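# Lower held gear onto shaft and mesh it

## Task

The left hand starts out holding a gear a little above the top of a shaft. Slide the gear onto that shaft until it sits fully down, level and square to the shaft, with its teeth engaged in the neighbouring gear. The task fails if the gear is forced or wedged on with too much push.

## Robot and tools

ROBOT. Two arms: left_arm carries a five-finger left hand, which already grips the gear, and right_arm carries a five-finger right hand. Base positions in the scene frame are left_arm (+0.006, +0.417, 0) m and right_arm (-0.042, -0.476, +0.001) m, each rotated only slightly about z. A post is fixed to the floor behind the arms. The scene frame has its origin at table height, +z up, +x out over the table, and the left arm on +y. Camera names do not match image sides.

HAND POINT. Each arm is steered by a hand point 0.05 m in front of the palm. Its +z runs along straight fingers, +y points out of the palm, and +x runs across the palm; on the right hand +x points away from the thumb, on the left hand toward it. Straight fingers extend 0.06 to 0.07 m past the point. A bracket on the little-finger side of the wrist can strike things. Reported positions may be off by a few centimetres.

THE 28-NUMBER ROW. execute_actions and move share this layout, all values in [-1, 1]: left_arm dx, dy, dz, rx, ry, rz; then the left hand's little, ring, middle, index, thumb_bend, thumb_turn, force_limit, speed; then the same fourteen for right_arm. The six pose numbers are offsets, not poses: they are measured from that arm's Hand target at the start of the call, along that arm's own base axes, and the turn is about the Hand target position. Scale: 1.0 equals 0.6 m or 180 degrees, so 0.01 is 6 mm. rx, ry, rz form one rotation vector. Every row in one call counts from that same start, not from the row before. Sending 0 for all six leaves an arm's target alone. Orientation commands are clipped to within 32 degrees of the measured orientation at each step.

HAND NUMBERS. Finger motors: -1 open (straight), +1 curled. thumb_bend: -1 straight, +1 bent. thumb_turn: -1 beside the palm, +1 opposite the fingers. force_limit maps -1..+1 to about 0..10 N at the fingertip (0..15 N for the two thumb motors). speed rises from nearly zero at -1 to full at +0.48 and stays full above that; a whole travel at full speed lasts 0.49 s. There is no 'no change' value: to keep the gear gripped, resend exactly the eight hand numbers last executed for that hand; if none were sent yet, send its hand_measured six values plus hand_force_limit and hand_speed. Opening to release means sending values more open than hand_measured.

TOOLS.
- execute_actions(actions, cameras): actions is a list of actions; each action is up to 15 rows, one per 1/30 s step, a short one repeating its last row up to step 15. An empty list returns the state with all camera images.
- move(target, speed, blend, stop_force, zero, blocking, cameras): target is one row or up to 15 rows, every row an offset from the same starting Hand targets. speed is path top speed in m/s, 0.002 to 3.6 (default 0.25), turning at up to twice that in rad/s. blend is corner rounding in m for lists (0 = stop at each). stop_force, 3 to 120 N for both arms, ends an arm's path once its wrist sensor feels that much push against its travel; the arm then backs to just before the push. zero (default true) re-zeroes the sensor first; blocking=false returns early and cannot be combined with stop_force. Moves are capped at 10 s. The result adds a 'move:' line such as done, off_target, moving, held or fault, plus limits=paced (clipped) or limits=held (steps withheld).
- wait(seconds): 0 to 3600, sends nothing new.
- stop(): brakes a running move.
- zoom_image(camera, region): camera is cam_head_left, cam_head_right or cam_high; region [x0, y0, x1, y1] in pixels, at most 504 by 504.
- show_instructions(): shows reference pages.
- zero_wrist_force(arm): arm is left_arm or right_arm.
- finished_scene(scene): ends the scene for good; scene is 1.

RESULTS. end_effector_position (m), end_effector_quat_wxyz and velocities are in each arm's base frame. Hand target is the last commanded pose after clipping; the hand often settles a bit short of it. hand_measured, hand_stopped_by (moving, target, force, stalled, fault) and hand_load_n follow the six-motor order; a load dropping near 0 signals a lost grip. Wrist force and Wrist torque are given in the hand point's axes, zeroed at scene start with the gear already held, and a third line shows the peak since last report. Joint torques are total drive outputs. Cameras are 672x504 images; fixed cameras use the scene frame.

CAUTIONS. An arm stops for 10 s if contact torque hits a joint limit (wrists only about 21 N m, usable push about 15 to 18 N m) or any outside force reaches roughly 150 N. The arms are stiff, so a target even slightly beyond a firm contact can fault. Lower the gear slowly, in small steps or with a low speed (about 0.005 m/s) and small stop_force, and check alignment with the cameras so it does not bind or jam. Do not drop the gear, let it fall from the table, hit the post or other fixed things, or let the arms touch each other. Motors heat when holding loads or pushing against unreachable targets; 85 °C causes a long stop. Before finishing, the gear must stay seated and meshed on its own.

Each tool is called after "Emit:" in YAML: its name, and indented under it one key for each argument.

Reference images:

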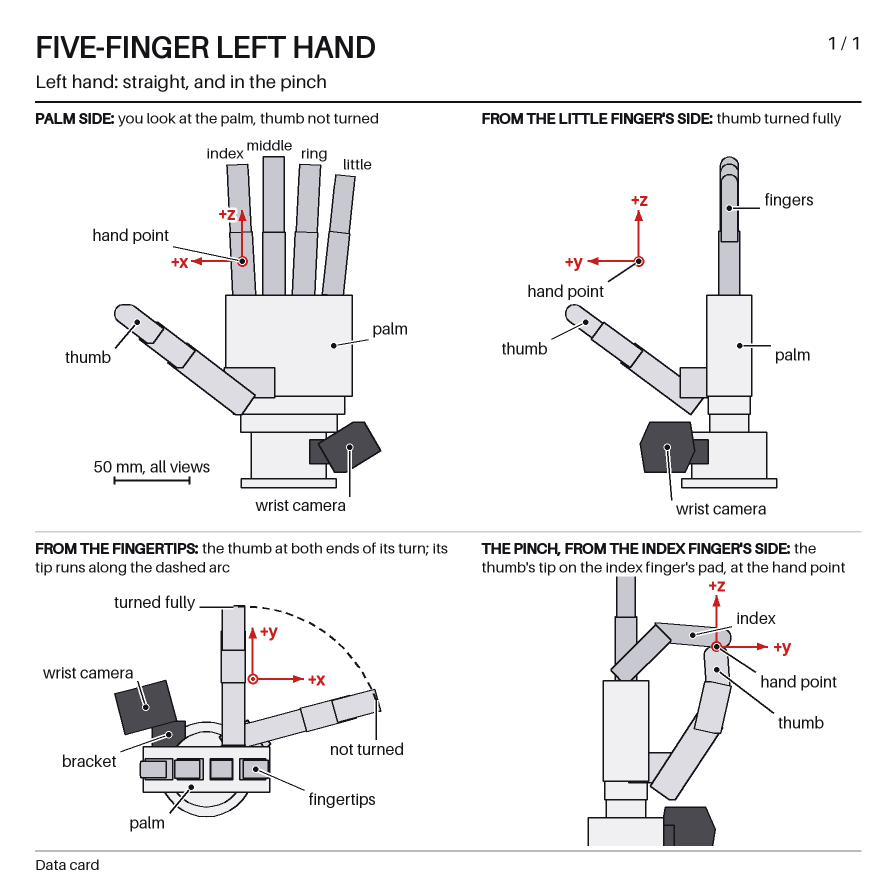

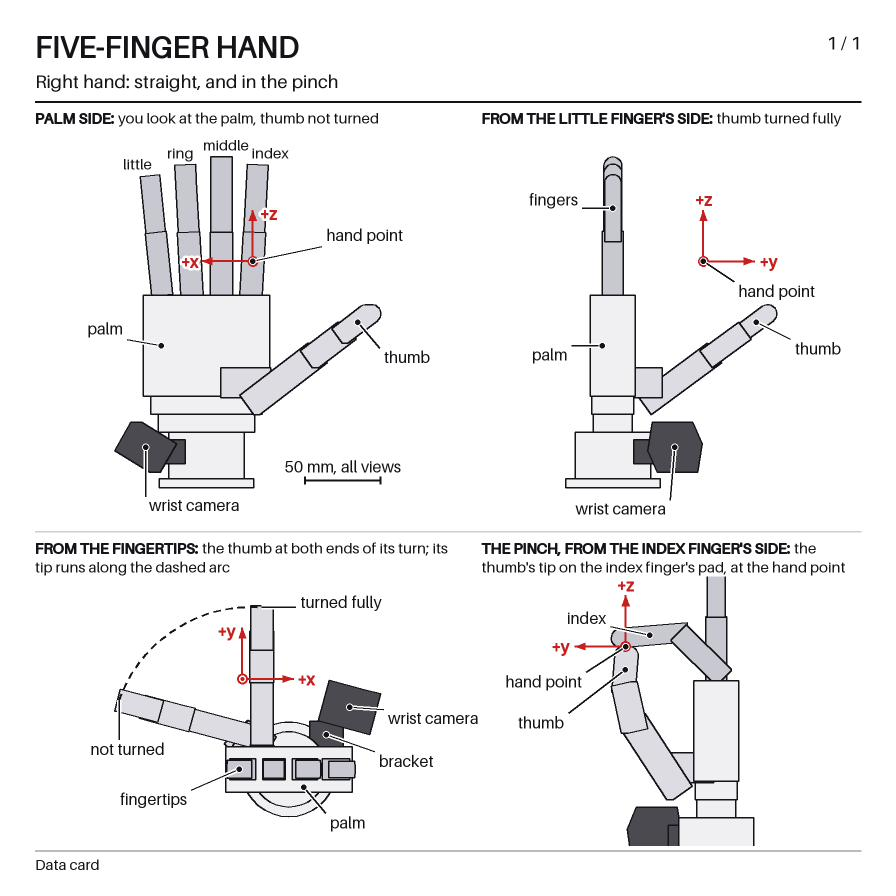

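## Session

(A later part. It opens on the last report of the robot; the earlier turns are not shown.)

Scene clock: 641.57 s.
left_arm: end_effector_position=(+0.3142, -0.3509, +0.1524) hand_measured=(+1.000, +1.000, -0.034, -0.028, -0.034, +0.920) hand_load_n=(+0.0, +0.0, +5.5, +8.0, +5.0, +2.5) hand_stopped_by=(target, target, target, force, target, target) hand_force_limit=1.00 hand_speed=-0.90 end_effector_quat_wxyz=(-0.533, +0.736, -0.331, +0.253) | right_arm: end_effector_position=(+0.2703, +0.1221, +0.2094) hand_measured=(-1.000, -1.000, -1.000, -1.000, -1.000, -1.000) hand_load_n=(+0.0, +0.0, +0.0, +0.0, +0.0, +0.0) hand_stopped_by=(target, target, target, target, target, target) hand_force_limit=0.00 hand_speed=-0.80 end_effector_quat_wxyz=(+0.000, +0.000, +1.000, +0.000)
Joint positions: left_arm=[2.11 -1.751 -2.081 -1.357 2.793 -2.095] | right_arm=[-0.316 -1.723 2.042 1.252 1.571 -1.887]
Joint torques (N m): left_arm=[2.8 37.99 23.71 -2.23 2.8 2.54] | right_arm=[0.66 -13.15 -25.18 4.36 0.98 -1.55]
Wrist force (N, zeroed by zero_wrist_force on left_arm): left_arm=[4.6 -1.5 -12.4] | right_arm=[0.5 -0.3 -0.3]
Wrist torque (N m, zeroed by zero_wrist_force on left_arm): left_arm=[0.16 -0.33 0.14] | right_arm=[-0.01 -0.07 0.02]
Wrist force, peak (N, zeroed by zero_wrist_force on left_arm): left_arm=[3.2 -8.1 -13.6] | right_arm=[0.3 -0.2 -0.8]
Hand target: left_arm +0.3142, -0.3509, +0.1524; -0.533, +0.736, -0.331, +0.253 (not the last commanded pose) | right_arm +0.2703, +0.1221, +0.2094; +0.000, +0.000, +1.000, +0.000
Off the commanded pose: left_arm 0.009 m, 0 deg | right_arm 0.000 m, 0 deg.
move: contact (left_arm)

Emit:
move:
  target: [-0.0011,-0.0018,0,0,0,0,1,1,-0.032,-0.026,-0.032,0.922,1.0,-0.9,0,0,0,0,0,0,-1,-1,-1,-1,-1,-1,0,-0.8]
  speed: 0.02
  cameras: ["cam_high"]

Emit:
zoom_image:
  camera: "cam_high"
  region: [275, 335, 335, 395]

Scene clock: 659.17 s.
left_arm: end_effector_position=(+0.3136, -0.3521, +0.1525) hand_measured=(+1.000, +1.000, -0.034, -0.028, -0.034, +0.922) hand_load_n=(+0.0, +0.0, +9.0, +9.0, +7.0, +0.5) hand_stopped_by=(target, target, target, force, target, target) hand_force_limit=1.00 hand_speed=-0.90 end_effector_quat_wxyz=(-0.533, +0.736, -0.331, +0.253) | right_arm: end_effector_position=(+0.2703, +0.1221, +0.2094) hand_measured=(-1.000, -1.000, -1.000, -1.000, -1.000, -1.000) hand_load_n=(+0.0, +0.0, +0.0, +0.0, +0.0, +0.0) hand_stopped_by=(target, target, target, target, target, target) hand_force_limit=0.00 hand_speed=-0.80 end_effector_quat_wxyz=(+0.000, +0.000, +1.000, +0.000)
Joint positions: left_arm=[2.108 -1.753 -2.077 -1.365 2.792 -2.101] | right_arm=[-0.316 -1.723 2.042 1.252 1.571 -1.887]
Joint torques (N m): left_arm=[3.96 15.57 4.92 5.42 -1.93 2.4] | right_arm=[1.04 -13.19 -25 4.37 0.88 -1.6]
Wrist force (N, zeroed by zero_wrist_force on left_arm): left_arm=[-0.4 -3.4 2.7] | right_arm=[0.6 0.0 -0.6]
Wrist torque (N m, zeroed by zero_wrist_force on left_arm): left_arm=[-0.13 0.12 0.11] | right_arm=[0.05 -0.08 0.04]
Wrist force, peak (N, zeroed by zero_wrist_force on left_arm): left_arm=[4.5 -1.5 -12.6] | right_arm=[0.8 0.0 -0.6]
Hand target: left_arm +0.3136, -0.3520, +0.1524; -0.533, +0.736, -0.331, +0.253 | right_arm +0.2703, +0.1221, +0.2094; +0.000, +0.000, +1.000, +0.000
Off the commanded pose: left_arm 0.000 m, 0 deg | right_arm 0.000 m, 0 deg.
move: done

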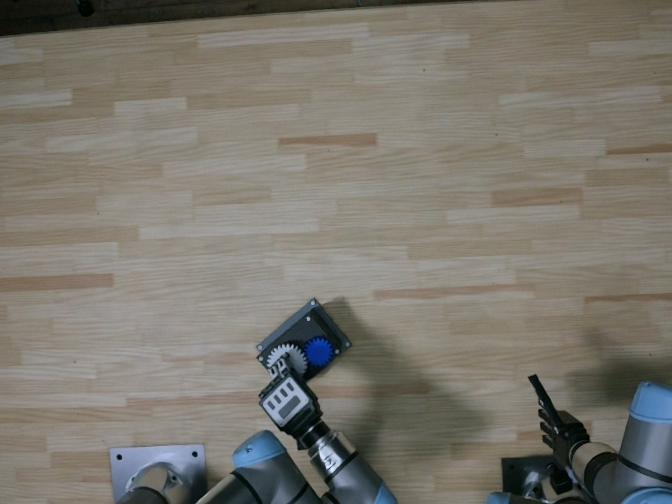

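Scaled by 8.400 from the camera's image (finer frame: 960x720).

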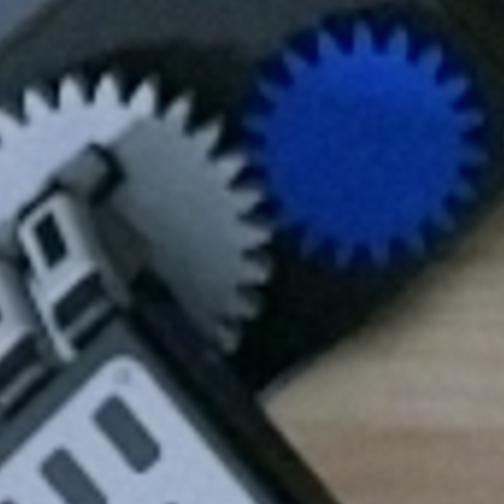

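Emit:
move:
  target: [0.0002,0.0003,0,0,0,0,1,1,-0.032,-0.026,-0.032,0.922,1.0,-0.9,0,0,0,0,0,0,-1,-1,-1,-1,-1,-1,0,-0.8]
  speed: 0.02
  cameras: []

Emit:
move:
  target: [0,0,-0.015,0,0,0,1,1,-0.032,-0.026,-0.032,0.922,1.0,-0.9,0,0,0,0,0,0,-1,-1,-1,-1,-1,-1,0,-0.8]
  speed: 0.006
  stop_force: 7
  cameras: []

Scene clock: 668.53 s.
left_arm: end_effector_position=(+0.3137, -0.3518, +0.1524) hand_measured=(+1.000, +1.000, -0.034, -0.028, -0.034, +0.922) hand_load_n=(+0.0, +0.0, +8.5, +9.0, +7.0, +0.5) hand_stopped_by=(target, target, target, force, target, target) hand_force_limit=1.00 hand_speed=-0.90 end_effector_quat_wxyz=(-0.533, +0.736, -0.331, +0.253) | right_arm: end_effector_position=(+0.2703, +0.1221, +0.2094) hand_measured=(-1.000, -1.000, -1.000, -1.000, -1.000, -1.000) hand_load_n=(+0.0, +0.0, +0.0, +0.0, +0.0, +0.0) hand_stopped_by=(target, target, target, target, target, target) hand_force_limit=0.00 hand_speed=-0.80 end_effector_quat_wxyz=(+0.000, +0.000, +1.000, +0.000)
Joint positions: left_arm=[2.108 -1.752 -2.078 -1.364 2.793 -2.1] | right_arm=[-0.316 -1.723 2.042 1.252 1.571 -1.887]
Joint torques (N m): left_arm=[3.22 40.98 8.17 2.72 3.06 0.3] | right_arm=[-0.14 -13.71 -25.91 4.56 1.09 -1.43]
Wrist force (N, zeroed by zero_wrist_force on left_arm): left_arm=[0.9 -1.6 1.2] | right_arm=[0.6 0.0 -0.7]
Wrist torque (N m, zeroed by zero_wrist_force on left_arm): left_arm=[0.01 0.00 0.10] | right_arm=[0.06 -0.07 0.03]
Wrist force, peak (N, zeroed by zero_wrist_force on left_arm): left_arm=[0.9 -5.0 0.4] | right_arm=[0.5 -0.3 -0.9]
Hand target: left_arm +0.3137, -0.3518, +0.1524; -0.533, +0.736, -0.331, +0.253 | right_arm +0.2703, +0.1221, +0.2094; +0.000, +0.000, +1.000, +0.000
Off the commanded pose: left_arm 0.000 m, 0 deg | right_arm 0.000 m, 0 deg.
move: done

Scene clock: 669.73 s.
left_arm: end_effector_position=(+0.3137, -0.3518, +0.1519) hand_measured=(+1.000, +1.000, -0.034, -0.028, -0.034, +0.922) hand_load_n=(+0.0, +0.0, +8.5, +9.0, +6.0, +0.5) hand_stopped_by=(target, target, target, force, target, target) hand_force_limit=1.00 hand_speed=-0.90 end_effector_quat_wxyz=(-0.533, +0.736, -0.331, +0.253) | right_arm: end_effector_position=(+0.2703, +0.1221, +0.2094) hand_measured=(-1.000, -1.000, -1.000, -1.000, -1.000, -1.000) hand_load_n=(+0.0, +0.0, +0.0, +0.0, -0.5, +0.0) hand_stopped_by=(target, target, target, target, target, target) hand_force_limit=0.00 hand_speed=-0.80 end_effector_quat_wxyz=(+0.000, +0.000, +1.000, +0.000)
Joint positions: left_arm=[2.108 -1.753 -2.079 -1.362 2.793 -2.1] | right_arm=[-0.316 -1.723 2.042 1.252 1.571 -1.887]
Joint torques (N m): left_arm=[-0.5 39.9 27.77 -0.99 0.41 2.51] | right_arm=[-0.08 -13.63 -26.03 4.77 1.02 -1.54]
Wrist force (N, zeroed by zero_wrist_force on left_arm): left_arm=[-1.1 -4.7 0.6] | right_arm=[0.3 0.1 -0.4]
Wrist torque (N m, zeroed by zero_wrist_force on left_arm): left_arm=[0.00 0.03 0.11] | right_arm=[0.06 -0.04 0.02]
Wrist force, peak (N, zeroed by zero_wrist_force on left_arm): left_arm=[-3.5 -12.2 -2.9] | right_arm=[0.6 0.2 -0.6]
Hand target: left_arm +0.3137, -0.3518, +0.1519; -0.533, +0.736, -0.331, +0.253 (not the last commanded pose) | right_arm +0.2703, +0.1221, +0.2094; +0.000, +0.000, +1.000, +0.000
Off the commanded pose: left_arm 0.008 m, 0 deg | right_arm 0.000 m, 0 deg.
move: contact (left_arm)

Emit:
zoom_image:
  camera: "cam_high"
  region: [301, 335, 335, 369]

Emit:
zoom_image:
  camera: "cam_high"
  region: [294, 340, 318, 364]

Scaled by 14.824 from the camera's image (finer frame: 960x720).
This view is cut from an older image: the scene may have changed since it was taken.

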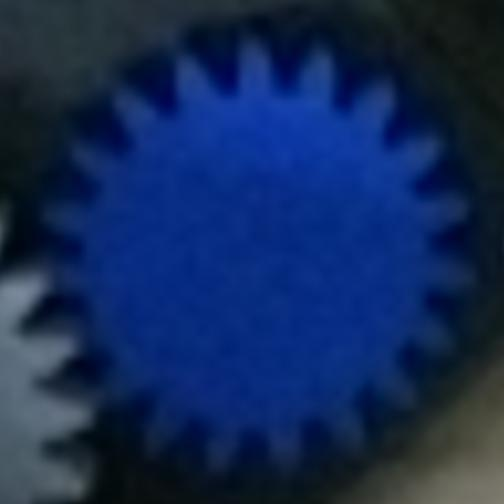

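Scaled by 21.000 from the camera's image (finer frame: 960x720).
This view is cut from an older image: the scene may have changed since it was taken.

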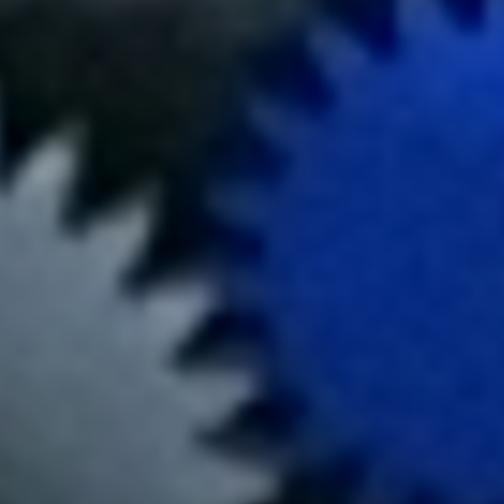

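Emit:
move:
  target: [0,0,-0.0015,0,0,0,1,1,-0.032,-0.026,-0.032,0.922,1.0,-0.9,0,0,0,0,0,0,-1,-1,-1,-1,-1,-1,0,-0.8]
  speed: 0.01
  cameras: []

Emit:
move:
  target: [-0.0003,-0.0003,0,0,0,-0.0055,1,1,-0.032,-0.026,-0.032,0.922,1.0,-0.9,0,0,0,0,0,0,-1,-1,-1,-1,-1,-1,0,-0.8]
  speed: 0.02
  cameras: []

Emit:
move:
  target: [0.0003,0.0003,0,0,0,0.0055,1,1,-0.032,-0.026,-0.032,0.922,1.0,-0.9,0,0,0,0,0,0,-1,-1,-1,-1,-1,-1,0,-0.8]
  speed: 0.02
  cameras: []

Emit:
move:
  target: [0.0003,0.0003,0,0,0,0.0055,1,1,-0.032,-0.026,-0.032,0.922,1.0,-0.9,0,0,0,0,0,0,-1,-1,-1,-1,-1,-1,0,-0.8]
  speed: 0.02
  cameras: ["cam_high"]

Scene clock: 719.67 s.
left_arm: end_effector_position=(+0.3137, -0.3518, +0.1510) hand_measured=(+1.000, +1.000, -0.034, -0.028, -0.034, +0.922) hand_load_n=(+0.0, +0.0, +8.0, +8.5, +5.0, +0.0) hand_stopped_by=(target, target, target, force, target, target) hand_force_limit=1.00 hand_speed=-0.90 end_effector_quat_wxyz=(-0.533, +0.736, -0.331, +0.254) | right_arm: end_effector_position=(+0.2703, +0.1221, +0.2094) hand_measured=(-1.000, -1.000, -1.000, -1.000, -1.000, -1.000) hand_load_n=(+0.0, +0.0, +0.0, +0.0, -0.5, +0.0) hand_stopped_by=(target, target, target, target, target, target) hand_force_limit=0.00 hand_speed=-0.80 end_effector_quat_wxyz=(+0.000, +0.000, +1.000, +0.000)
Joint positions: left_arm=[2.108 -1.755 -2.08 -1.359 2.793 -2.1] | right_arm=[-0.316 -1.723 2.042 1.252 1.571 -1.887]
Joint torques (N m): left_arm=[-3.88 9.06 0.78 1.02 -2.07 1.64] | right_arm=[-0.09 -12.99 -26.53 4.81 1.06 -1.51]
Wrist force (N, zeroed by zero_wrist_force on left_arm): left_arm=[-4.6 -14.2 -9.9] | right_arm=[0.5 -0.1 -0.5]
Wrist torque (N m, zeroed by zero_wrist_force on left_arm): left_arm=[-0.09 -0.13 0.25] | right_arm=[0.04 -0.08 0.03]
Wrist force, peak (N, zeroed by zero_wrist_force on left_arm): left_arm=[-4.6 -14.2 -9.9] | right_arm=[0.7 -0.4 -0.5]
Hand target: left_arm +0.3137, -0.3518, +0.1510; -0.533, +0.736, -0.331, +0.253 | right_arm +0.2703, +0.1221, +0.2094; +0.000, +0.000, +1.000, +0.000
Off the commanded pose: left_arm 0.000 m, 0 deg | right_arm 0.000 m, 0 deg.
move: done

Scene clock: 720.40 s.
left_arm: end_effector_position=(+0.3135, -0.3519, +0.1509) hand_measured=(+1.000, +1.000, -0.034, -0.028, -0.034, +0.922) hand_load_n=(+0.0, +0.0, +8.5, +9.5, +3.5, +0.0) hand_stopped_by=(target, target, target, force, target, target) hand_force_limit=1.00 hand_speed=-0.90 end_effector_quat_wxyz=(-0.531, +0.733, -0.337, +0.258) end_effector_velocity=(-0.001, +0.000, +0.000) end_effector_angular_velocity=(+0.001, -0.001, +0.000) | right_arm: end_effector_position=(+0.2703, +0.1221, +0.2094) hand_measured=(-1.000, -1.000, -1.000, -1.000, -1.000, -1.000) hand_load_n=(+0.0, +0.0, +0.0, +0.0, +0.0, +0.0) hand_stopped_by=(target, target, target, target, target, target) hand_force_limit=0.00 hand_speed=-0.80 end_effector_quat_wxyz=(+0.000, +0.000, +1.000, +0.000)
Joint positions: left_arm=[2.108 -1.75 -2.099 -1.304 2.8 -2.056] | right_arm=[-0.316 -1.723 2.042 1.252 1.571 -1.887]
Joint velocities: left_arm=[-0.001 0.001 0 -0.007 0 -0.006] | right_arm=[within noise]
Joint torques (N m): left_arm=[-1.3 29.46 23.27 -1 -0.77 -2.05] | right_arm=[0.77 -13.52 -25.5 4.94 0.97 -1.76]
Wrist force (N, zeroed by zero_wrist_force on left_arm): left_arm=[-6.5 -15.0 -7.5] | right_arm=[0.5 0.1 -0.5]
Wrist torque (N m, zeroed by zero_wrist_force on left_arm): left_arm=[-0.16 -0.18 0.21] | right_arm=[0.06 -0.07 0.03]
Wrist force, peak (N, zeroed by zero_wrist_force on left_arm): left_arm=[-6.9 -15.8 -9.2] | right_arm=[0.4 -0.2 -0.8]
Hand target: left_arm +0.3135, -0.3520, +0.1510; -0.531, +0.733, -0.337, +0.258 | right_arm +0.2703, +0.1221, +0.2094; +0.000, +0.000, +1.000, +0.000
Off the commanded pose: left_arm 0.000 m, 0 deg | right_arm 0.000 m, 0 deg.
move: done

Scene clock: 721.13 s.
left_arm: end_effector_position=(+0.3138, -0.3518, +0.1510) hand_measured=(+1.000, +1.000, -0.034, -0.028, -0.034, +0.922) hand_load_n=(+0.0, +0.0, +8.5, +8.5, +4.5, +0.0) hand_stopped_by=(target, target, target, force, target, target) hand_force_limit=1.00 hand_speed=-0.90 end_effector_quat_wxyz=(-0.533, +0.736, -0.331, +0.253) end_effector_velocity=(+0.000, -0.001, +0.000) end_effector_angular_velocity=(-0.001, +0.001, -0.002) | right_arm: end_effector_position=(+0.2703, +0.1221, +0.2094) hand_measured=(-1.000, -1.000, -1.000, -1.000, -1.000, -1.000) hand_load_n=(+0.0, +0.0, +0.0, +0.0, +0.0, +0.0) hand_stopped_by=(target, target, target, target, target, target) hand_force_limit=0.00 hand_speed=-0.80 end_effector_quat_wxyz=(+0.000, +0.000, +1.000, +0.000)
Joint positions: left_arm=[2.108 -1.755 -2.08 -1.36 2.792 -2.1] | right_arm=[-0.316 -1.723 2.042 1.252 1.571 -1.887]
Joint velocities: left_arm=[0 0 0 0.006 0 0.006] | right_arm=[within noise]
Joint torques (N m): left_arm=[6.24 19.33 2.7 4.76 0.73 2.48] | right_arm=[0.66 -13.74 -26.34 4.7 0.93 -1.37]
Wrist force (N, zeroed by zero_wrist_force on left_arm): left_arm=[1.7 -4.5 -5.7] | right_arm=[0.6 -0.2 -0.6]
Wrist torque (N m, zeroed by zero_wrist_force on left_arm): left_arm=[-0.04 -0.03 0.16] | right_arm=[0.03 -0.08 0.03]
Wrist force, peak (N, zeroed by zero_wrist_force on left_arm): left_arm=[-5.6 -14.3 -8.1] | right_arm=[0.6 -0.4 -0.6]
Hand target: left_arm +0.3137, -0.3518, +0.1510; -0.533, +0.736, -0.331, +0.253 | right_arm +0.2703, +0.1221, +0.2094; +0.000, +0.000, +1.000, +0.000
Off the commanded pose: left_arm 0.000 m, 0 deg | right_arm 0.000 m, 0 deg.
move: done

Scene clock: 721.87 s.
left_arm: end_effector_position=(+0.3139, -0.3516, +0.1510) hand_measured=(+1.000, +1.000, -0.034, -0.028, -0.034, +0.922) hand_load_n=(+0.0, +0.0, +8.5, +8.0, +4.5, +0.0) hand_stopped_by=(target, target, target, force, target, target) hand_force_limit=1.00 hand_speed=-0.90 end_effector_quat_wxyz=(-0.535, +0.739, -0.324, +0.249) end_effector_velocity=(+0.001, -0.001, +0.000) end_effector_angular_velocity=(+0.000, +0.001, -0.002) | right_arm: end_effector_position=(+0.2703, +0.1221, +0.2094) hand_measured=(-1.000, -1.000, -1.000, -1.000, -1.000, -1.000) hand_load_n=(+0.0, +0.0, +0.0, +0.0, +0.0, +0.0) hand_stopped_by=(target, target, target, target, target, target) hand_force_limit=0.00 hand_speed=-0.80 end_effector_quat_wxyz=(+0.000, +0.000, +1.000, +0.000)
Joint positions: left_arm=[2.109 -1.761 -2.061 -1.412 2.784 -2.142] | right_arm=[-0.316 -1.723 2.042 1.252 1.571 -1.887]
Joint velocities: left_arm=[0.001 -0.001 0 0.007 0 0.007] | right_arm=[within noise]
Joint torques (N m): left_arm=[5.76 21.39 2.56 3.64 0.8 2.98] | right_arm=[0.08 -13.32 -26.97 4.55 1 -1.66]
Wrist force (N, zeroed by zero_wrist_force on left_arm): left_arm=[4.1 -2.9 -7.2] | right_arm=[0.5 -0.4 -0.5]
Wrist torque (N m, zeroed by zero_wrist_force on left_arm): left_arm=[0.02 -0.10 0.12] | right_arm=[-0.01 -0.08 0.02]
Wrist force, peak (N, zeroed by zero_wrist_force on left_arm): left_arm=[4.6 -2.4 -8.0] | right_arm=[0.5 -0.1 -0.7]
Hand target: left_arm +0.3139, -0.3516, +0.1510; -0.535, +0.739, -0.325, +0.249 | right_arm +0.2703, +0.1221, +0.2094; +0.000, +0.000, +1.000, +0.000
Off the commanded pose: left_arm 0.000 m, 0 deg | right_arm 0.000 m, 0 deg.
move: done

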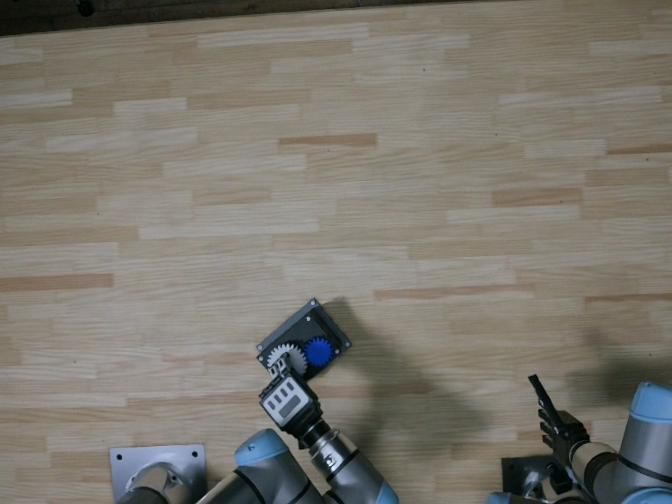

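Emit:
move:
  target: [-0.0005,-0.0005,-0.0008,0,0,0,1,1,-0.032,-0.026,-0.032,0.922,1.0,-0.9,0,0,0,0,0,0,-1,-1,-1,-1,-1,-1,0,-0.8]
  speed: 0.01
  cameras: []

Emit:
move:
  target: [-0.00015,-0.00015,0,0,0,-0.0028,1,1,-0.032,-0.026,-0.032,0.922,1.0,-0.9,0,0,0,0,0,0,-1,-1,-1,-1,-1,-1,0,-0.8]
  speed: 0.02
  cameras: []

Emit:
move:
  target: [-0.00015,-0.00015,0,0,0,-0.0028,1,1,-0.032,-0.026,-0.032,0.922,1.0,-0.9,0,0,0,0,0,0,-1,-1,-1,-1,-1,-1,0,-0.8]
  speed: 0.02
  cameras: ["cam_high"]

Emit:
zoom_image:
  camera: "cam_high"
  region: [260, 342, 310, 392]

Scene clock: 732.90 s.
left_arm: end_effector_position=(+0.3136, -0.3519, +0.1505) hand_measured=(+1.000, +1.000, -0.034, -0.028, -0.034, +0.922) hand_load_n=(+0.0, +0.0, +9.5, +9.0, +4.0, +0.0) hand_stopped_by=(target, target, target, force, target, target) hand_force_limit=1.00 hand_speed=-0.90 end_effector_quat_wxyz=(-0.535, +0.739, -0.325, +0.249) | right_arm: end_effector_position=(+0.2703, +0.1221, +0.2094) hand_measured=(-1.000, -1.000, -1.000, -1.000, -1.000, -1.000) hand_load_n=(+0.0, +0.0, +0.0, +0.0, +0.0, +0.0) hand_stopped_by=(target, target, target, target, target, target) hand_force_limit=0.00 hand_speed=-0.80 end_effector_quat_wxyz=(+0.000, +0.000, +1.000, +0.000)
Joint positions: left_arm=[2.108 -1.762 -2.061 -1.413 2.784 -2.144] | right_arm=[-0.316 -1.723 2.042 1.252 1.571 -1.887]
Joint torques (N m): left_arm=[0.33 10.76 25.09 -0.2 -2.34 -0.12] | right_arm=[0.34 -13.75 -26.48 4.51 1.32 -1.32]
Wrist force (N, zeroed by zero_wrist_force on left_arm): left_arm=[-1.9 -9.9 -3.8] | right_arm=[0.2 -0.2 -0.6]
Wrist torque (N m, zeroed by zero_wrist_force on left_arm): left_arm=[-0.22 0.00 0.24] | right_arm=[0.02 -0.03 0.01]
Wrist force, peak (N, zeroed by zero_wrist_force on left_arm): left_arm=[4.7 -7.8 -8.6] | right_arm=[0.6 -0.2 -0.7]
Hand target: left_arm +0.3136, -0.3519, +0.1505; -0.535, +0.739, -0.325, +0.249 | right_arm +0.2703, +0.1221, +0.2094; +0.000, +0.000, +1.000, +0.000
Off the commanded pose: left_arm 0.000 m, 0 deg | right_arm 0.000 m, 0 deg.
move: done

Scene clock: 733.40 s.
left_arm: end_effector_position=(+0.3135, -0.3520, +0.1504) hand_measured=(+1.000, +1.000, -0.034, -0.028, -0.034, +0.922) hand_load_n=(+0.0, +0.0, +9.5, +10.0, +3.0, +0.0) hand_stopped_by=(target, target, target, force, target, target) hand_force_limit=1.00 hand_speed=-0.90 end_effector_quat_wxyz=(-0.534, +0.738, -0.328, +0.251) end_effector_velocity=(-0.001, +0.001, -0.001) end_effector_angular_velocity=(+0.003, +0.000, +0.001) | right_arm: end_effector_position=(+0.2703, +0.1221, +0.2094) hand_measured=(-1.000, -1.000, -1.000, -1.000, -1.000, -1.000) hand_load_n=(+0.0, +0.0, +0.0, +0.0, +0.0, +0.0) hand_stopped_by=(target, target, target, target, target, target) hand_force_limit=0.00 hand_speed=-0.80 end_effector_quat_wxyz=(+0.000, +0.000, +1.000, +0.000)
Joint positions: left_arm=[2.108 -1.759 -2.071 -1.386 2.789 -2.123] | right_arm=[-0.316 -1.723 2.042 1.252 1.571 -1.887]
Joint velocities: left_arm=[-0.001 -0.001 0 -0.008 0 -0.007] | right_arm=[within noise]
Joint torques (N m): left_arm=[-3.57 30.89 22.38 -1.28 -1.32 -1.94] | right_arm=[-0.56 -13.42 -27.36 5.03 1.1 -1.75]
Wrist force (N, zeroed by zero_wrist_force on left_arm): left_arm=[-5.7 -14.4 -4.4] | right_arm=[0.3 0.2 -0.6]
Wrist torque (N m, zeroed by zero_wrist_force on left_arm): left_arm=[-0.20 -0.06 0.19] | right_arm=[0.08 -0.04 0.03]
Wrist force, peak (N, zeroed by zero_wrist_force on left_arm): left_arm=[-6.9 -15.4 -4.4] | right_arm=[0.4 -0.1 -0.9]
Hand target: left_arm +0.3135, -0.3520, +0.1505; -0.534, +0.738, -0.328, +0.251 | right_arm +0.2703, +0.1221, +0.2094; +0.000, +0.000, +1.000, +0.000
Off the commanded pose: left_arm 0.000 m, 0 deg | right_arm 0.000 m, 0 deg.
move: done

Scene clock: 733.90 s.
left_arm: end_effector_position=(+0.3134, -0.3520, +0.1505) hand_measured=(+1.000, +1.000, -0.034, -0.028, -0.034, +0.922) hand_load_n=(-0.5, +0.0, +9.5, +10.0, +3.0, +0.0) hand_stopped_by=(target, target, target, force, target, target) hand_force_limit=1.00 hand_speed=-0.90 end_effector_quat_wxyz=(-0.533, +0.736, -0.331, +0.254) end_effector_velocity=(+0.000, +0.001, +0.001) end_effector_angular_velocity=(+0.000, -0.002, +0.002) | right_arm: end_effector_position=(+0.2703, +0.1221, +0.2094) hand_measured=(-1.000, -1.000, -1.000, -1.000, -1.000, -1.000) hand_load_n=(+0.0, +0.0, +0.0, +0.0, +0.0, +0.0) hand_stopped_by=(target, target, target, target, target, target) hand_force_limit=0.00 hand_speed=-0.80 end_effector_quat_wxyz=(+0.000, +0.000, +1.000, +0.000)
Joint positions: left_arm=[2.107 -1.756 -2.08 -1.359 2.793 -2.101] | right_arm=[-0.316 -1.723 2.042 1.252 1.571 -1.887]
Joint velocities: left_arm=[0 0.003 0 -0.007 0 -0.006] | right_arm=[within noise]
Joint torques (N m): left_arm=[-2.86 28.54 23.88 -1.07 -1.12 -1.98] | right_arm=[-0.43 -14.73 -26.99 4.87 1.1 -1.56]
Wrist force (N, zeroed by zero_wrist_force on left_arm): left_arm=[-6.7 -14.8 -2.5] | right_arm=[0.5 -0.1 -0.5]
Wrist torque (N m, zeroed by zero_wrist_force on left_arm): left_arm=[-0.26 -0.06 0.20] | right_arm=[0.03 -0.07 0.03]
Wrist force, peak (N, zeroed by zero_wrist_force on left_arm): left_arm=[-7.4 -15.9 -3.3] | right_arm=[0.3 -0.2 -1.0]
Hand target: left_arm +0.3134, -0.3521, +0.1505; -0.533, +0.736, -0.331, +0.254 | right_arm +0.2703, +0.1221, +0.2094; +0.000, +0.000, +1.000, +0.000
Off the commanded pose: left_arm 0.000 m, 0 deg | right_arm 0.000 m, 0 deg.
move: done

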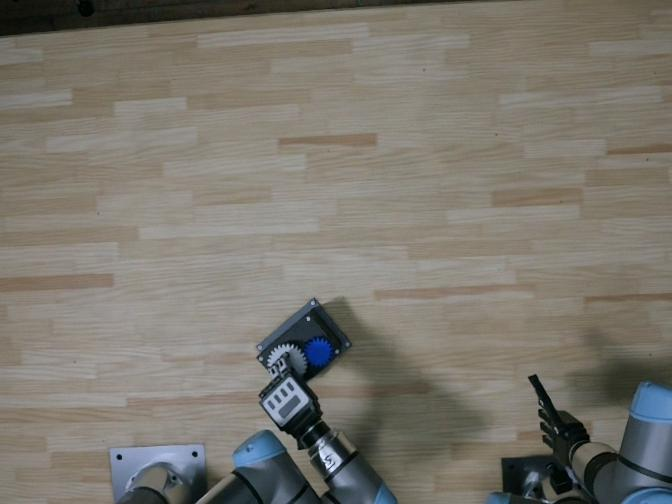

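Scaled by 10.080 from the camera's image (finer frame: 960x720).

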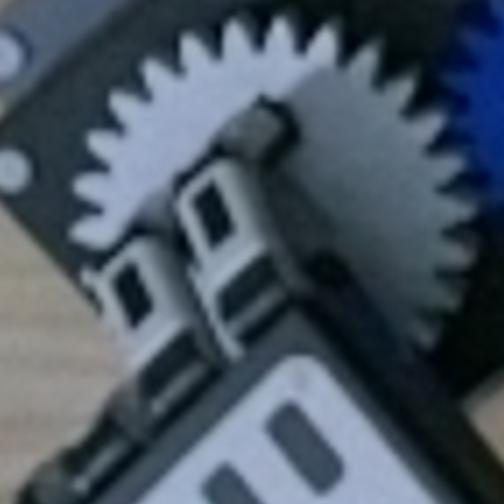

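Emit:
move:
  target: [-0.0003,0.001,0.0012,0,0,0.0028,1,1,-0.032,-0.026,-0.032,0.922,1.0,-0.9,0,0,0,0,0,0,-1,-1,-1,-1,-1,-1,0,-0.8]
  speed: 0.02
  cameras: []

Scene clock: 744.30 s.
left_arm: end_effector_position=(+0.3133, -0.3515, +0.1512) hand_measured=(+1.000, +1.000, -0.034, -0.028, -0.034, +0.922) hand_load_n=(+0.0, +0.0, +8.5, +10.0, +5.5, +0.5) hand_stopped_by=(target, target, target, force, target, target) hand_force_limit=1.00 hand_speed=-0.90 end_effector_quat_wxyz=(-0.534, +0.738, -0.328, +0.251) end_effector_velocity=(+0.001, -0.001, +0.001) end_effector_angular_velocity=(-0.004, -0.001, -0.001) | right_arm: end_effector_position=(+0.2703, +0.1221, +0.2094) hand_measured=(-1.000, -1.000, -1.000, -1.000, -1.000, -1.000) hand_load_n=(+0.0, +0.0, +0.0, +0.0, +0.0, +0.0) hand_stopped_by=(target, target, target, target, target, target) hand_force_limit=0.00 hand_speed=-0.80 end_effector_quat_wxyz=(+0.000, +0.000, +1.000, +0.000)
Joint positions: left_arm=[2.108 -1.756 -2.071 -1.389 2.788 -2.123] | right_arm=[-0.316 -1.723 2.042 1.252 1.571 -1.887]
Joint velocities: left_arm=[0.001 0 0.001 0.009 0 0.007] | right_arm=[within noise]
Joint torques (N m): left_arm=[0.93 16.32 3.2 4.37 1.28 2.88] | right_arm=[0.43 -13.67 -27.6 4.75 1.05 -1.86]
Wrist force (N, zeroed by zero_wrist_force on left_arm): left_arm=[2.6 -2.5 0.7] | right_arm=[0.5 -0.1 -0.5]
Wrist torque (N m, zeroed by zero_wrist_force on left_arm): left_arm=[-0.04 0.05 0.07] | right_arm=[0.03 -0.08 0.03]
Wrist force, peak (N, zeroed by zero_wrist_force on left_arm): left_arm=[-5.5 -14.1 -3.1] | right_arm=[0.7 -0.1 -0.7]
Hand target: left_arm +0.3132, -0.3515, +0.1512; -0.534, +0.738, -0.328, +0.251 | right_arm +0.2703, +0.1221, +0.2094; +0.000, +0.000, +1.000, +0.000
Off the commanded pose: left_arm 0.000 m, 0 deg | right_arm 0.000 m, 0 deg.
move: done

Emit:
move:
  target: [0.0002,-0.0004,-0.001,0,0,0,1,1,-0.032,-0.026,-0.032,0.922,1.0,-0.9,0,0,0,0,0,0,-1,-1,-1,-1,-1,-1,0,-0.8]
  speed: 0.01
  cameras: []

Emit:
move:
  target: [0.00015,0.00015,0,0,0,0.0028,1,1,-0.032,-0.026,-0.032,0.922,1.0,-0.9,0,0,0,0,0,0,-1,-1,-1,-1,-1,-1,0,-0.8]
  speed: 0.02
  cameras: []

Emit:
move:
  target: [0.00015,0.00015,0,0,0,0.0028,1,1,-0.032,-0.026,-0.032,0.922,1.0,-0.9,0,0,0,0,0,0,-1,-1,-1,-1,-1,-1,0,-0.8]
  speed: 0.02
  cameras: []

Emit:
move:
  target: [0.00015,0.00015,0,0,0,0.0028,1,1,-0.032,-0.026,-0.032,0.922,1.0,-0.9,0,0,0,0,0,0,-1,-1,-1,-1,-1,-1,0,-0.8]
  speed: 0.02
  cameras: []

Emit:
move:
  target: [0.00015,0.00015,0,0,0,0.0028,1,1,-0.032,-0.026,-0.032,0.922,1.0,-0.9,0,0,0,0,0,0,-1,-1,-1,-1,-1,-1,0,-0.8]
  speed: 0.02
  cameras: ["cam_high"]

Emit:
zoom_image:
  camera: "cam_high"
  region: [275, 335, 335, 395]

Scene clock: 759.30 s.
left_arm: end_effector_position=(+0.3134, -0.3517, +0.1506) hand_measured=(+1.000, +1.000, -0.034, -0.028, -0.034, +0.922) hand_load_n=(+0.0, +0.0, +8.5, +10.0, +4.5, +0.0) hand_stopped_by=(target, target, target, force, target, target) hand_force_limit=1.00 hand_speed=-0.90 end_effector_quat_wxyz=(-0.534, +0.738, -0.328, +0.251) | right_arm: end_effector_position=(+0.2703, +0.1221, +0.2094) hand_measured=(-1.000, -1.000, -1.000, -1.000, -1.000, -1.000) hand_load_n=(+0.0, +0.5, +0.0, +0.0, +0.0, +0.0) hand_stopped_by=(target, target, target, target, target, target) hand_force_limit=0.00 hand_speed=-0.80 end_effector_quat_wxyz=(+0.000, +0.000, +1.000, +0.000)
Joint positions: left_arm=[2.108 -1.758 -2.071 -1.387 2.788 -2.123] | right_arm=[-0.316 -1.723 2.042 1.252 1.571 -1.887]
Joint torques (N m): left_arm=[-5.59 11.86 5.88 3.44 1.27 0.43] | right_arm=[0.7 -14.56 -28.07 4.81 1.1 -1.6]
Wrist force (N, zeroed by zero_wrist_force on left_arm): left_arm=[1.1 -9.8 -2.4] | right_arm=[0.5 -0.4 -0.7]
Wrist torque (N m, zeroed by zero_wrist_force on left_arm): left_arm=[-0.20 -0.04 0.22] | right_arm=[0.00 -0.06 0.02]
Wrist force, peak (N, zeroed by zero_wrist_force on left_arm): left_arm=[1.1 -10.0 -2.2] | right_arm=[0.6 -0.2 -0.9]
Hand target: left_arm +0.3134, -0.3517, +0.1506; -0.534, +0.738, -0.328, +0.251 | right_arm +0.2703, +0.1221, +0.2094; +0.000, +0.000, +1.000, +0.000
Off the commanded pose: left_arm 0.000 m, 0 deg | right_arm 0.000 m, 0 deg.
move: done

Scene clock: 759.80 s.
left_arm: end_effector_position=(+0.3134, -0.3517, +0.1506) hand_measured=(+1.000, +1.000, -0.034, -0.028, -0.034, +0.922) hand_load_n=(+0.0, +0.0, +8.5, +9.5, +5.0, +0.0) hand_stopped_by=(target, target, target, force, target, target) hand_force_limit=1.00 hand_speed=-0.90 end_effector_quat_wxyz=(-0.535, +0.739, -0.325, +0.249) end_effector_velocity=(+0.001, -0.001, +0.000) end_effector_angular_velocity=(-0.002, +0.000, -0.001) | right_arm: end_effector_position=(+0.2703, +0.1221, +0.2094) hand_measured=(-1.000, -1.000, -1.000, -1.000, -1.000, -1.000) hand_load_n=(+0.0, +0.0, +0.0, +0.0, +0.0, +0.0) hand_stopped_by=(target, target, target, target, target, target) hand_force_limit=0.00 hand_speed=-0.80 end_effector_quat_wxyz=(+0.000, +0.000, +1.000, +0.000)
Joint positions: left_arm=[2.108 -1.761 -2.061 -1.413 2.784 -2.144] | right_arm=[-0.316 -1.723 2.042 1.252 1.571 -1.887]
Joint velocities: left_arm=[0.001 -0.001 0 0.009 0 0.007] | right_arm=[within noise]
Joint torques (N m): left_arm=[8.89 23.85 2.47 4.38 1.01 2.41] | right_arm=[-0.38 -13.32 -26.63 5.09 1.17 -1.61]
Wrist force (N, zeroed by zero_wrist_force on left_arm): left_arm=[2.4 -3.1 -2.0] | right_arm=[0.4 -0.1 -0.6]
Wrist torque (N m, zeroed by zero_wrist_force on left_arm): left_arm=[-0.04 0.00 0.14] | right_arm=[0.04 -0.05 0.02]
Wrist force, peak (N, zeroed by zero_wrist_force on left_arm): left_arm=[1.0 -10.0 -2.4] | right_arm=[0.6 -0.3 -0.6]
Hand target: left_arm +0.3134, -0.3516, +0.1506; -0.535, +0.739, -0.325, +0.249 | right_arm +0.2703, +0.1221, +0.2094; +0.000, +0.000, +1.000, +0.000
Off the commanded pose: left_arm 0.000 m, 0 deg | right_arm 0.000 m, 0 deg.
move: done

Scene clock: 760.30 s.
left_arm: end_effector_position=(+0.3136, -0.3516, +0.1506) hand_measured=(+1.000, +1.000, -0.034, -0.028, -0.034, +0.922) hand_load_n=(+0.0, +0.5, +8.5, +8.5, +5.5, +0.0) hand_stopped_by=(target, target, target, force, target, target) hand_force_limit=1.00 hand_speed=-0.90 end_effector_quat_wxyz=(-0.536, +0.741, -0.321, +0.246) end_effector_velocity=(+0.001, -0.001, +0.001) end_effector_angular_velocity=(-0.003, +0.000, -0.002) | right_arm: end_effector_position=(+0.2703, +0.1221, +0.2094) hand_measured=(-1.000, -1.000, -1.000, -1.000, -1.000, -1.000) hand_load_n=(+0.0, +0.0, +0.0, +0.0, +0.0, +0.0) hand_stopped_by=(target, target, target, target, target, target) hand_force_limit=0.00 hand_speed=-0.80 end_effector_quat_wxyz=(+0.000, +0.000, +1.000, +0.000)
Joint positions: left_arm=[2.109 -1.764 -2.052 -1.439 2.78 -2.165] | right_arm=[-0.316 -1.723 2.042 1.252 1.571 -1.887]
Joint velocities: left_arm=[0 0 0.001 0.008 0 0.007] | right_arm=[within noise]
Joint torques (N m): left_arm=[4.23 21.71 2.89 3.78 0.96 3.13] | right_arm=[0.81 -13.63 -26.76 4.79 1.18 -1.53]
Wrist force (N, zeroed by zero_wrist_force on left_arm): left_arm=[3.0 -2.7 -3.9] | right_arm=[0.5 0.1 -0.4]
Wrist torque (N m, zeroed by zero_wrist_force on left_arm): left_arm=[0.02 -0.04 0.12] | right_arm=[0.06 -0.07 0.03]
Wrist force, peak (N, zeroed by zero_wrist_force on left_arm): left_arm=[3.7 -2.2 -4.8] | right_arm=[0.7 -0.2 -0.7]
Hand target: left_arm +0.3135, -0.3515, +0.1506; -0.536, +0.740, -0.321, +0.247 | right_arm +0.2703, +0.1221, +0.2094; +0.000, +0.000, +1.000, +0.000
Off the commanded pose: left_arm 0.000 m, 0 deg | right_arm 0.000 m, 0 deg.
move: done

Scene clock: 760.80 s.
left_arm: end_effector_position=(+0.3137, -0.3515, +0.1506) hand_measured=(+1.000, +1.000, -0.034, -0.028, -0.034, +0.922) hand_load_n=(-0.5, +0.0, +8.5, +8.5, +5.5, +0.0) hand_stopped_by=(target, target, target, force, target, target) hand_force_limit=1.00 hand_speed=-0.90 end_effector_quat_wxyz=(-0.537, +0.742, -0.318, +0.244) end_effector_velocity=(+0.000, +0.000, +0.000) end_effector_angular_velocity=(-0.001, +0.001, -0.001) | right_arm: end_effector_position=(+0.2703, +0.1221, +0.2094) hand_measured=(-1.000, -1.000, -1.000, -1.000, -1.000, -1.000) hand_load_n=(+0.0, +0.0, +0.0, +0.0, +0.0, +0.0) hand_stopped_by=(target, target, target, target, target, target) hand_force_limit=0.00 hand_speed=-0.80 end_effector_quat_wxyz=(+0.000, +0.000, +1.000, +0.000)
Joint positions: left_arm=[2.109 -1.767 -2.043 -1.463 2.775 -2.185] | right_arm=[-0.316 -1.723 2.042 1.252 1.571 -1.887]
Joint velocities: left_arm=[0.001 0 -0.002 0.008 -0.001 0.006] | right_arm=[within noise]
Joint torques (N m): left_arm=[6.12 23.28 2.11 3.68 1.18 3.16] | right_arm=[0.63 -14.05 -27.55 5.06 1.16 -1.57]
Wrist force (N, zeroed by zero_wrist_force on left_arm): left_arm=[3.9 -2.3 -5.2] | right_arm=[0.5 0.0 -0.5]
Wrist torque (N m, zeroed by zero_wrist_force on left_arm): left_arm=[-0.02 -0.02 0.10] | right_arm=[0.06 -0.07 0.03]
Wrist force, peak (N, zeroed by zero_wrist_force on left_arm): left_arm=[5.1 -1.3 -5.9] | right_arm=[0.6 -0.1 -0.7]
Hand target: left_arm +0.3136, -0.3515, +0.1506; -0.537, +0.742, -0.318, +0.244 | right_arm +0.2703, +0.1221, +0.2094; +0.000, +0.000, +1.000, +0.000
Off the commanded pose: left_arm 0.000 m, 0 deg | right_arm 0.000 m, 0 deg.
move: done

Scene clock: 761.30 s.
left_arm: end_effector_position=(+0.3137, -0.3514, +0.1506) hand_measured=(+1.000, +1.000, -0.034, -0.028, -0.034, +0.922) hand_load_n=(+0.0, +0.0, +8.5, +8.0, +6.0, +0.0) hand_stopped_by=(target, target, target, force, target, target) hand_force_limit=1.00 hand_speed=-0.90 end_effector_quat_wxyz=(-0.539, +0.743, -0.315, +0.242) end_effector_velocity=(+0.000, -0.001, -0.001) end_effector_angular_velocity=(+0.000, +0.002, -0.002) | right_arm: end_effector_position=(+0.2703, +0.1221, +0.2094) hand_measured=(-1.000, -1.000, -1.000, -1.000, -1.000, -1.000) hand_load_n=(+0.0, +0.0, +0.0, +0.0, +0.0, +0.0) hand_stopped_by=(target, target, target, target, target, target) hand_force_limit=0.00 hand_speed=-0.80 end_effector_quat_wxyz=(+0.000, +0.000, +1.000, +0.000)
Joint positions: left_arm=[2.11 -1.771 -2.033 -1.487 2.771 -2.204] | right_arm=[-0.316 -1.723 2.042 1.252 1.571 -1.887]
Joint velocities: left_arm=[0 -0.002 0 0.007 0 0.006] | right_arm=[within noise]
Joint torques (N m): left_arm=[5.48 23.86 2.01 3.09 1.36 2.95] | right_arm=[0.26 -13.98 -28.04 5.09 1.24 -1.68]
Wrist force (N, zeroed by zero_wrist_force on left_arm): left_arm=[4.8 -1.2 -6.5] | right_arm=[0.3 -0.2 -0.6]
Wrist torque (N m, zeroed by zero_wrist_force on left_arm): left_arm=[0.08 -0.05 0.08] | right_arm=[0.03 -0.04 0.01]
Wrist force, peak (N, zeroed by zero_wrist_force on left_arm): left_arm=[5.6 -0.6 -7.4] | right_arm=[0.3 0.0 -0.8]
Hand target: left_arm +0.3137, -0.3514, +0.1506; -0.539, +0.743, -0.315, +0.242 | right_arm +0.2703, +0.1221, +0.2094; +0.000, +0.000, +1.000, +0.000
Off the commanded pose: left_arm 0.000 m, 0 deg | right_arm 0.000 m, 0 deg.
move: done

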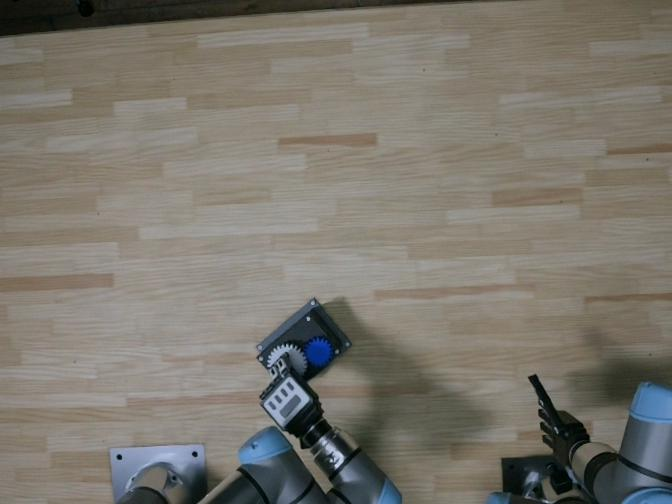

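Scaled by 8.400 from the camera's image (finer frame: 960x720).

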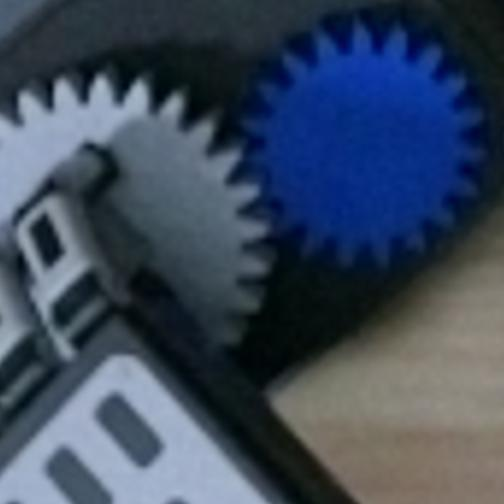

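Emit:
move:
  target: [0.0003,-0.0014,0,0,0,0,1,1,-0.032,-0.026,-0.032,0.922,1.0,-0.9,0,0,0,0,0,0,-1,-1,-1,-1,-1,-1,0,-0.8]
  speed: 0.02
  cameras: []

Emit:
move:
  target: [0,0,-0.01,0,0,0,1,1,-0.032,-0.026,-0.032,0.922,1.0,-0.9,0,0,0,0,0,0,-1,-1,-1,-1,-1,-1,0,-0.8]
  speed: 0.006
  stop_force: 8
  cameras: []

Scene clock: 773.70 s.
left_arm: end_effector_position=(+0.3139, -0.3522, +0.1506) hand_measured=(+1.000, +1.000, -0.034, -0.028, -0.034, +0.922) hand_load_n=(+0.0, +0.0, +9.5, +9.5, +6.5, +0.0) hand_stopped_by=(target, target, target, force, target, target) hand_force_limit=1.00 hand_speed=-0.90 end_effector_quat_wxyz=(-0.539, +0.743, -0.315, +0.242) | right_arm: end_effector_position=(+0.2703, +0.1221, +0.2094) hand_measured=(-1.000, -1.000, -1.000, -1.000, -1.000, -1.000) hand_load_n=(+0.0, +0.0, +0.0, +0.0, -0.5, +0.0) hand_stopped_by=(target, target, target, target, target, target) hand_force_limit=0.00 hand_speed=-0.80 end_effector_quat_wxyz=(+0.000, +0.000, +1.000, +0.000)
Joint positions: left_arm=[2.109 -1.772 -2.031 -1.489 2.771 -2.205] | right_arm=[-0.316 -1.723 2.042 1.252 1.571 -1.887]
Joint torques (N m): left_arm=[-9.92 19.51 20.66 3.2 -2.23 -1.92] | right_arm=[1.16 -14.3 -28.61 5.17 1.13 -1.76]
Wrist force (N, zeroed by zero_wrist_force on left_arm): left_arm=[-0.3 -4.1 3.0] | right_arm=[0.2 -0.1 -0.6]
Wrist torque (N m, zeroed by zero_wrist_force on left_arm): left_arm=[-0.16 0.13 0.12] | right_arm=[0.04 -0.02 0.01]
Wrist force, peak (N, zeroed by zero_wrist_force on left_arm): left_arm=[5.8 -6.1 -8.5] | right_arm=[0.6 0.0 -0.8]
Hand target: left_arm +0.3139, -0.3522, +0.1506; -0.539, +0.743, -0.315, +0.242 | right_arm +0.2703, +0.1221, +0.2094; +0.000, +0.000, +1.000, +0.000
Off the commanded pose: left_arm 0.000 m, 0 deg | right_arm 0.000 m, 0 deg.
move: done

Scene clock: 775.17 s.
left_arm: end_effector_position=(+0.3139, -0.3522, +0.1488) hand_measured=(+1.000, +1.000, -0.034, -0.028, -0.034, +0.922) hand_load_n=(+0.0, +0.0, +9.0, +9.0, +7.0, +0.0) hand_stopped_by=(target, target, target, force, target, target) hand_force_limit=1.00 hand_speed=-0.90 end_effector_quat_wxyz=(-0.539, +0.743, -0.315, +0.242) | right_arm: end_effector_position=(+0.2703, +0.1221, +0.2094) hand_measured=(-1.000, -1.000, -1.000, -1.000, -1.000, -1.000) hand_load_n=(+0.0, +0.0, +0.0, +0.0, +0.0, +0.0) hand_stopped_by=(target, target, target, target, target, target) hand_force_limit=0.00 hand_speed=-0.80 end_effector_quat_wxyz=(+0.000, +0.000, +1.000, +0.000)
Joint positions: left_arm=[2.109 -1.776 -2.033 -1.484 2.771 -2.205] | right_arm=[-0.316 -1.723 2.042 1.252 1.571 -1.887]
Joint torques (N m): left_arm=[-0.68 40.31 26.04 -1.09 -2.08 -2] | right_arm=[0.11 -14.56 -28.83 4.92 1.33 -1.68]
Wrist force (N, zeroed by zero_wrist_force on left_arm): left_arm=[0.9 -3.6 -2.8] | right_arm=[0.4 0.1 -0.6]
Wrist torque (N m, zeroed by zero_wrist_force on left_arm): left_arm=[0.06 -0.02 0.14] | right_arm=[0.08 -0.06 0.03]
Wrist force, peak (N, zeroed by zero_wrist_force on left_arm): left_arm=[0.6 -10.3 -5.5] | right_arm=[0.3 0.1 -1.0]
Hand target: left_arm +0.3139, -0.3522, +0.1488; -0.539, +0.743, -0.315, +0.242 (not the last commanded pose) | right_arm +0.2703, +0.1221, +0.2094; +0.000, +0.000, +1.000, +0.000
Off the commanded pose: left_arm 0.004 m, 0 deg | right_arm 0.000 m, 0 deg.
move: contact (left_arm)

Emit:
move:
  target: [-0.0014,-0.0013,0,0.0073,-0.0077,0,1,1,-0.032,-0.026,-0.032,0.922,1.0,-0.9,0,0,0,0,0,0,-1,-1,-1,-1,-1,-1,0,-0.8]
  speed: 0.02
  cameras: []

Emit:
move:
  target: [0,0,-0.01,0,0,0,1,1,-0.032,-0.026,-0.032,0.922,1.0,-0.9,0,0,0,0,0,0,-1,-1,-1,-1,-1,-1,0,-0.8]
  speed: 0.006
  stop_force: 8
  cameras: []

Scene clock: 796.53 s.
left_arm: end_effector_position=(+0.3131, -0.3531, +0.1488) hand_measured=(+1.000, +1.000, -0.034, -0.028, -0.034, +0.922) hand_load_n=(+0.5, +0.0, +9.5, +10.0, +7.5, +1.0) hand_stopped_by=(target, target, target, force, target, target) hand_force_limit=1.00 hand_speed=-0.90 end_effector_quat_wxyz=(-0.551, +0.734, -0.311, +0.247) end_effector_velocity=(+0.001, -0.001, +0.000) end_effector_angular_velocity=(-0.001, +0.001, -0.002) | right_arm: end_effector_position=(+0.2703, +0.1221, +0.2094) hand_measured=(-1.000, -1.000, -1.000, -1.000, -1.000, -1.000) hand_load_n=(+0.0, +0.0, +0.0, +0.0, +0.0, +0.0) hand_stopped_by=(target, target, target, target, target, target) hand_force_limit=0.00 hand_speed=-0.80 end_effector_quat_wxyz=(+0.000, +0.000, +1.000, +0.000)
Joint positions: left_arm=[2.098 -1.792 -2.014 -1.568 2.791 -2.284] | right_arm=[-0.316 -1.723 2.042 1.252 1.571 -1.887]
Joint velocities: left_arm=[0.001 -0.001 0 0.008 0.001 0.007] | right_arm=[within noise]
Joint torques (N m): left_arm=[0.5 31.57 16.76 4.46 -0.93 2.61] | right_arm=[0.44 -12.77 -28.94 5.18 1.19 -1.52]
Wrist force (N, zeroed by zero_wrist_force on left_arm): left_arm=[2.8 -0.6 3.9] | right_arm=[0.7 -0.3 -0.7]
Wrist torque (N m, zeroed by zero_wrist_force on left_arm): left_arm=[-0.02 0.07 0.10] | right_arm=[0.01 -0.10 0.03]
Wrist force, peak (N, zeroed by zero_wrist_force on left_arm): left_arm=[1.6 -9.0 -1.2] | right_arm=[0.7 -0.3 -0.7]
Hand target: left_arm +0.3131, -0.3530, +0.1488; -0.551, +0.734, -0.311, +0.247 | right_arm +0.2703, +0.1221, +0.2094; +0.000, +0.000, +1.000, +0.000
Off the commanded pose: left_arm 0.000 m, 0 deg | right_arm 0.000 m, 0 deg.
move: done

Scene clock: 798.17 s.
left_arm: end_effector_position=(+0.3131, -0.3530, +0.1427) hand_measured=(+1.000, +1.000, -0.034, -0.028, -0.034, +0.922) hand_load_n=(+0.0, +0.0, +10.5, +10.0, +10.0, +1.0) hand_stopped_by=(target, target, target, force, target, target) hand_force_limit=1.00 hand_speed=-0.90 end_effector_quat_wxyz=(-0.551, +0.734, -0.311, +0.247) | right_arm: end_effector_position=(+0.2703, +0.1221, +0.2094) hand_measured=(-1.000, -1.000, -1.000, -1.000, -1.000, -1.000) hand_load_n=(+0.0, +0.0, +0.0, +0.0, +0.0, +0.0) hand_stopped_by=(target, target, target, target, target, target) hand_force_limit=0.00 hand_speed=-0.80 end_effector_quat_wxyz=(+0.000, +0.000, +1.000, +0.000)
Joint positions: left_arm=[2.098 -1.802 -2.021 -1.551 2.791 -2.284] | right_arm=[-0.316 -1.723 2.042 1.252 1.571 -1.887]
Joint torques (N m): left_arm=[4.4 29.53 11.58 -1.44 -2.01 2.21] | right_arm=[-0.01 -14.28 -27.84 4.94 1.37 -1.66]
Wrist force (N, zeroed by zero_wrist_force on left_arm): left_arm=[-0.2 -9.3 3.5] | right_arm=[0.5 0.0 -0.8]
Wrist torque (N m, zeroed by zero_wrist_force on left_arm): left_arm=[-0.19 0.16 0.24] | right_arm=[0.07 -0.06 0.03]
Wrist force, peak (N, zeroed by zero_wrist_force on left_arm): left_arm=[0.2 -9.3 3.7] | right_arm=[0.6 0.0 -0.8]
Hand target: left_arm +0.3131, -0.3530, +0.1428; -0.551, +0.734, -0.311, +0.247 | right_arm +0.2703, +0.1221, +0.2094; +0.000, +0.000, +1.000, +0.000
Off the commanded pose: left_arm 0.000 m, 0 deg | right_arm 0.000 m, 0 deg.
move: contact (left_arm)


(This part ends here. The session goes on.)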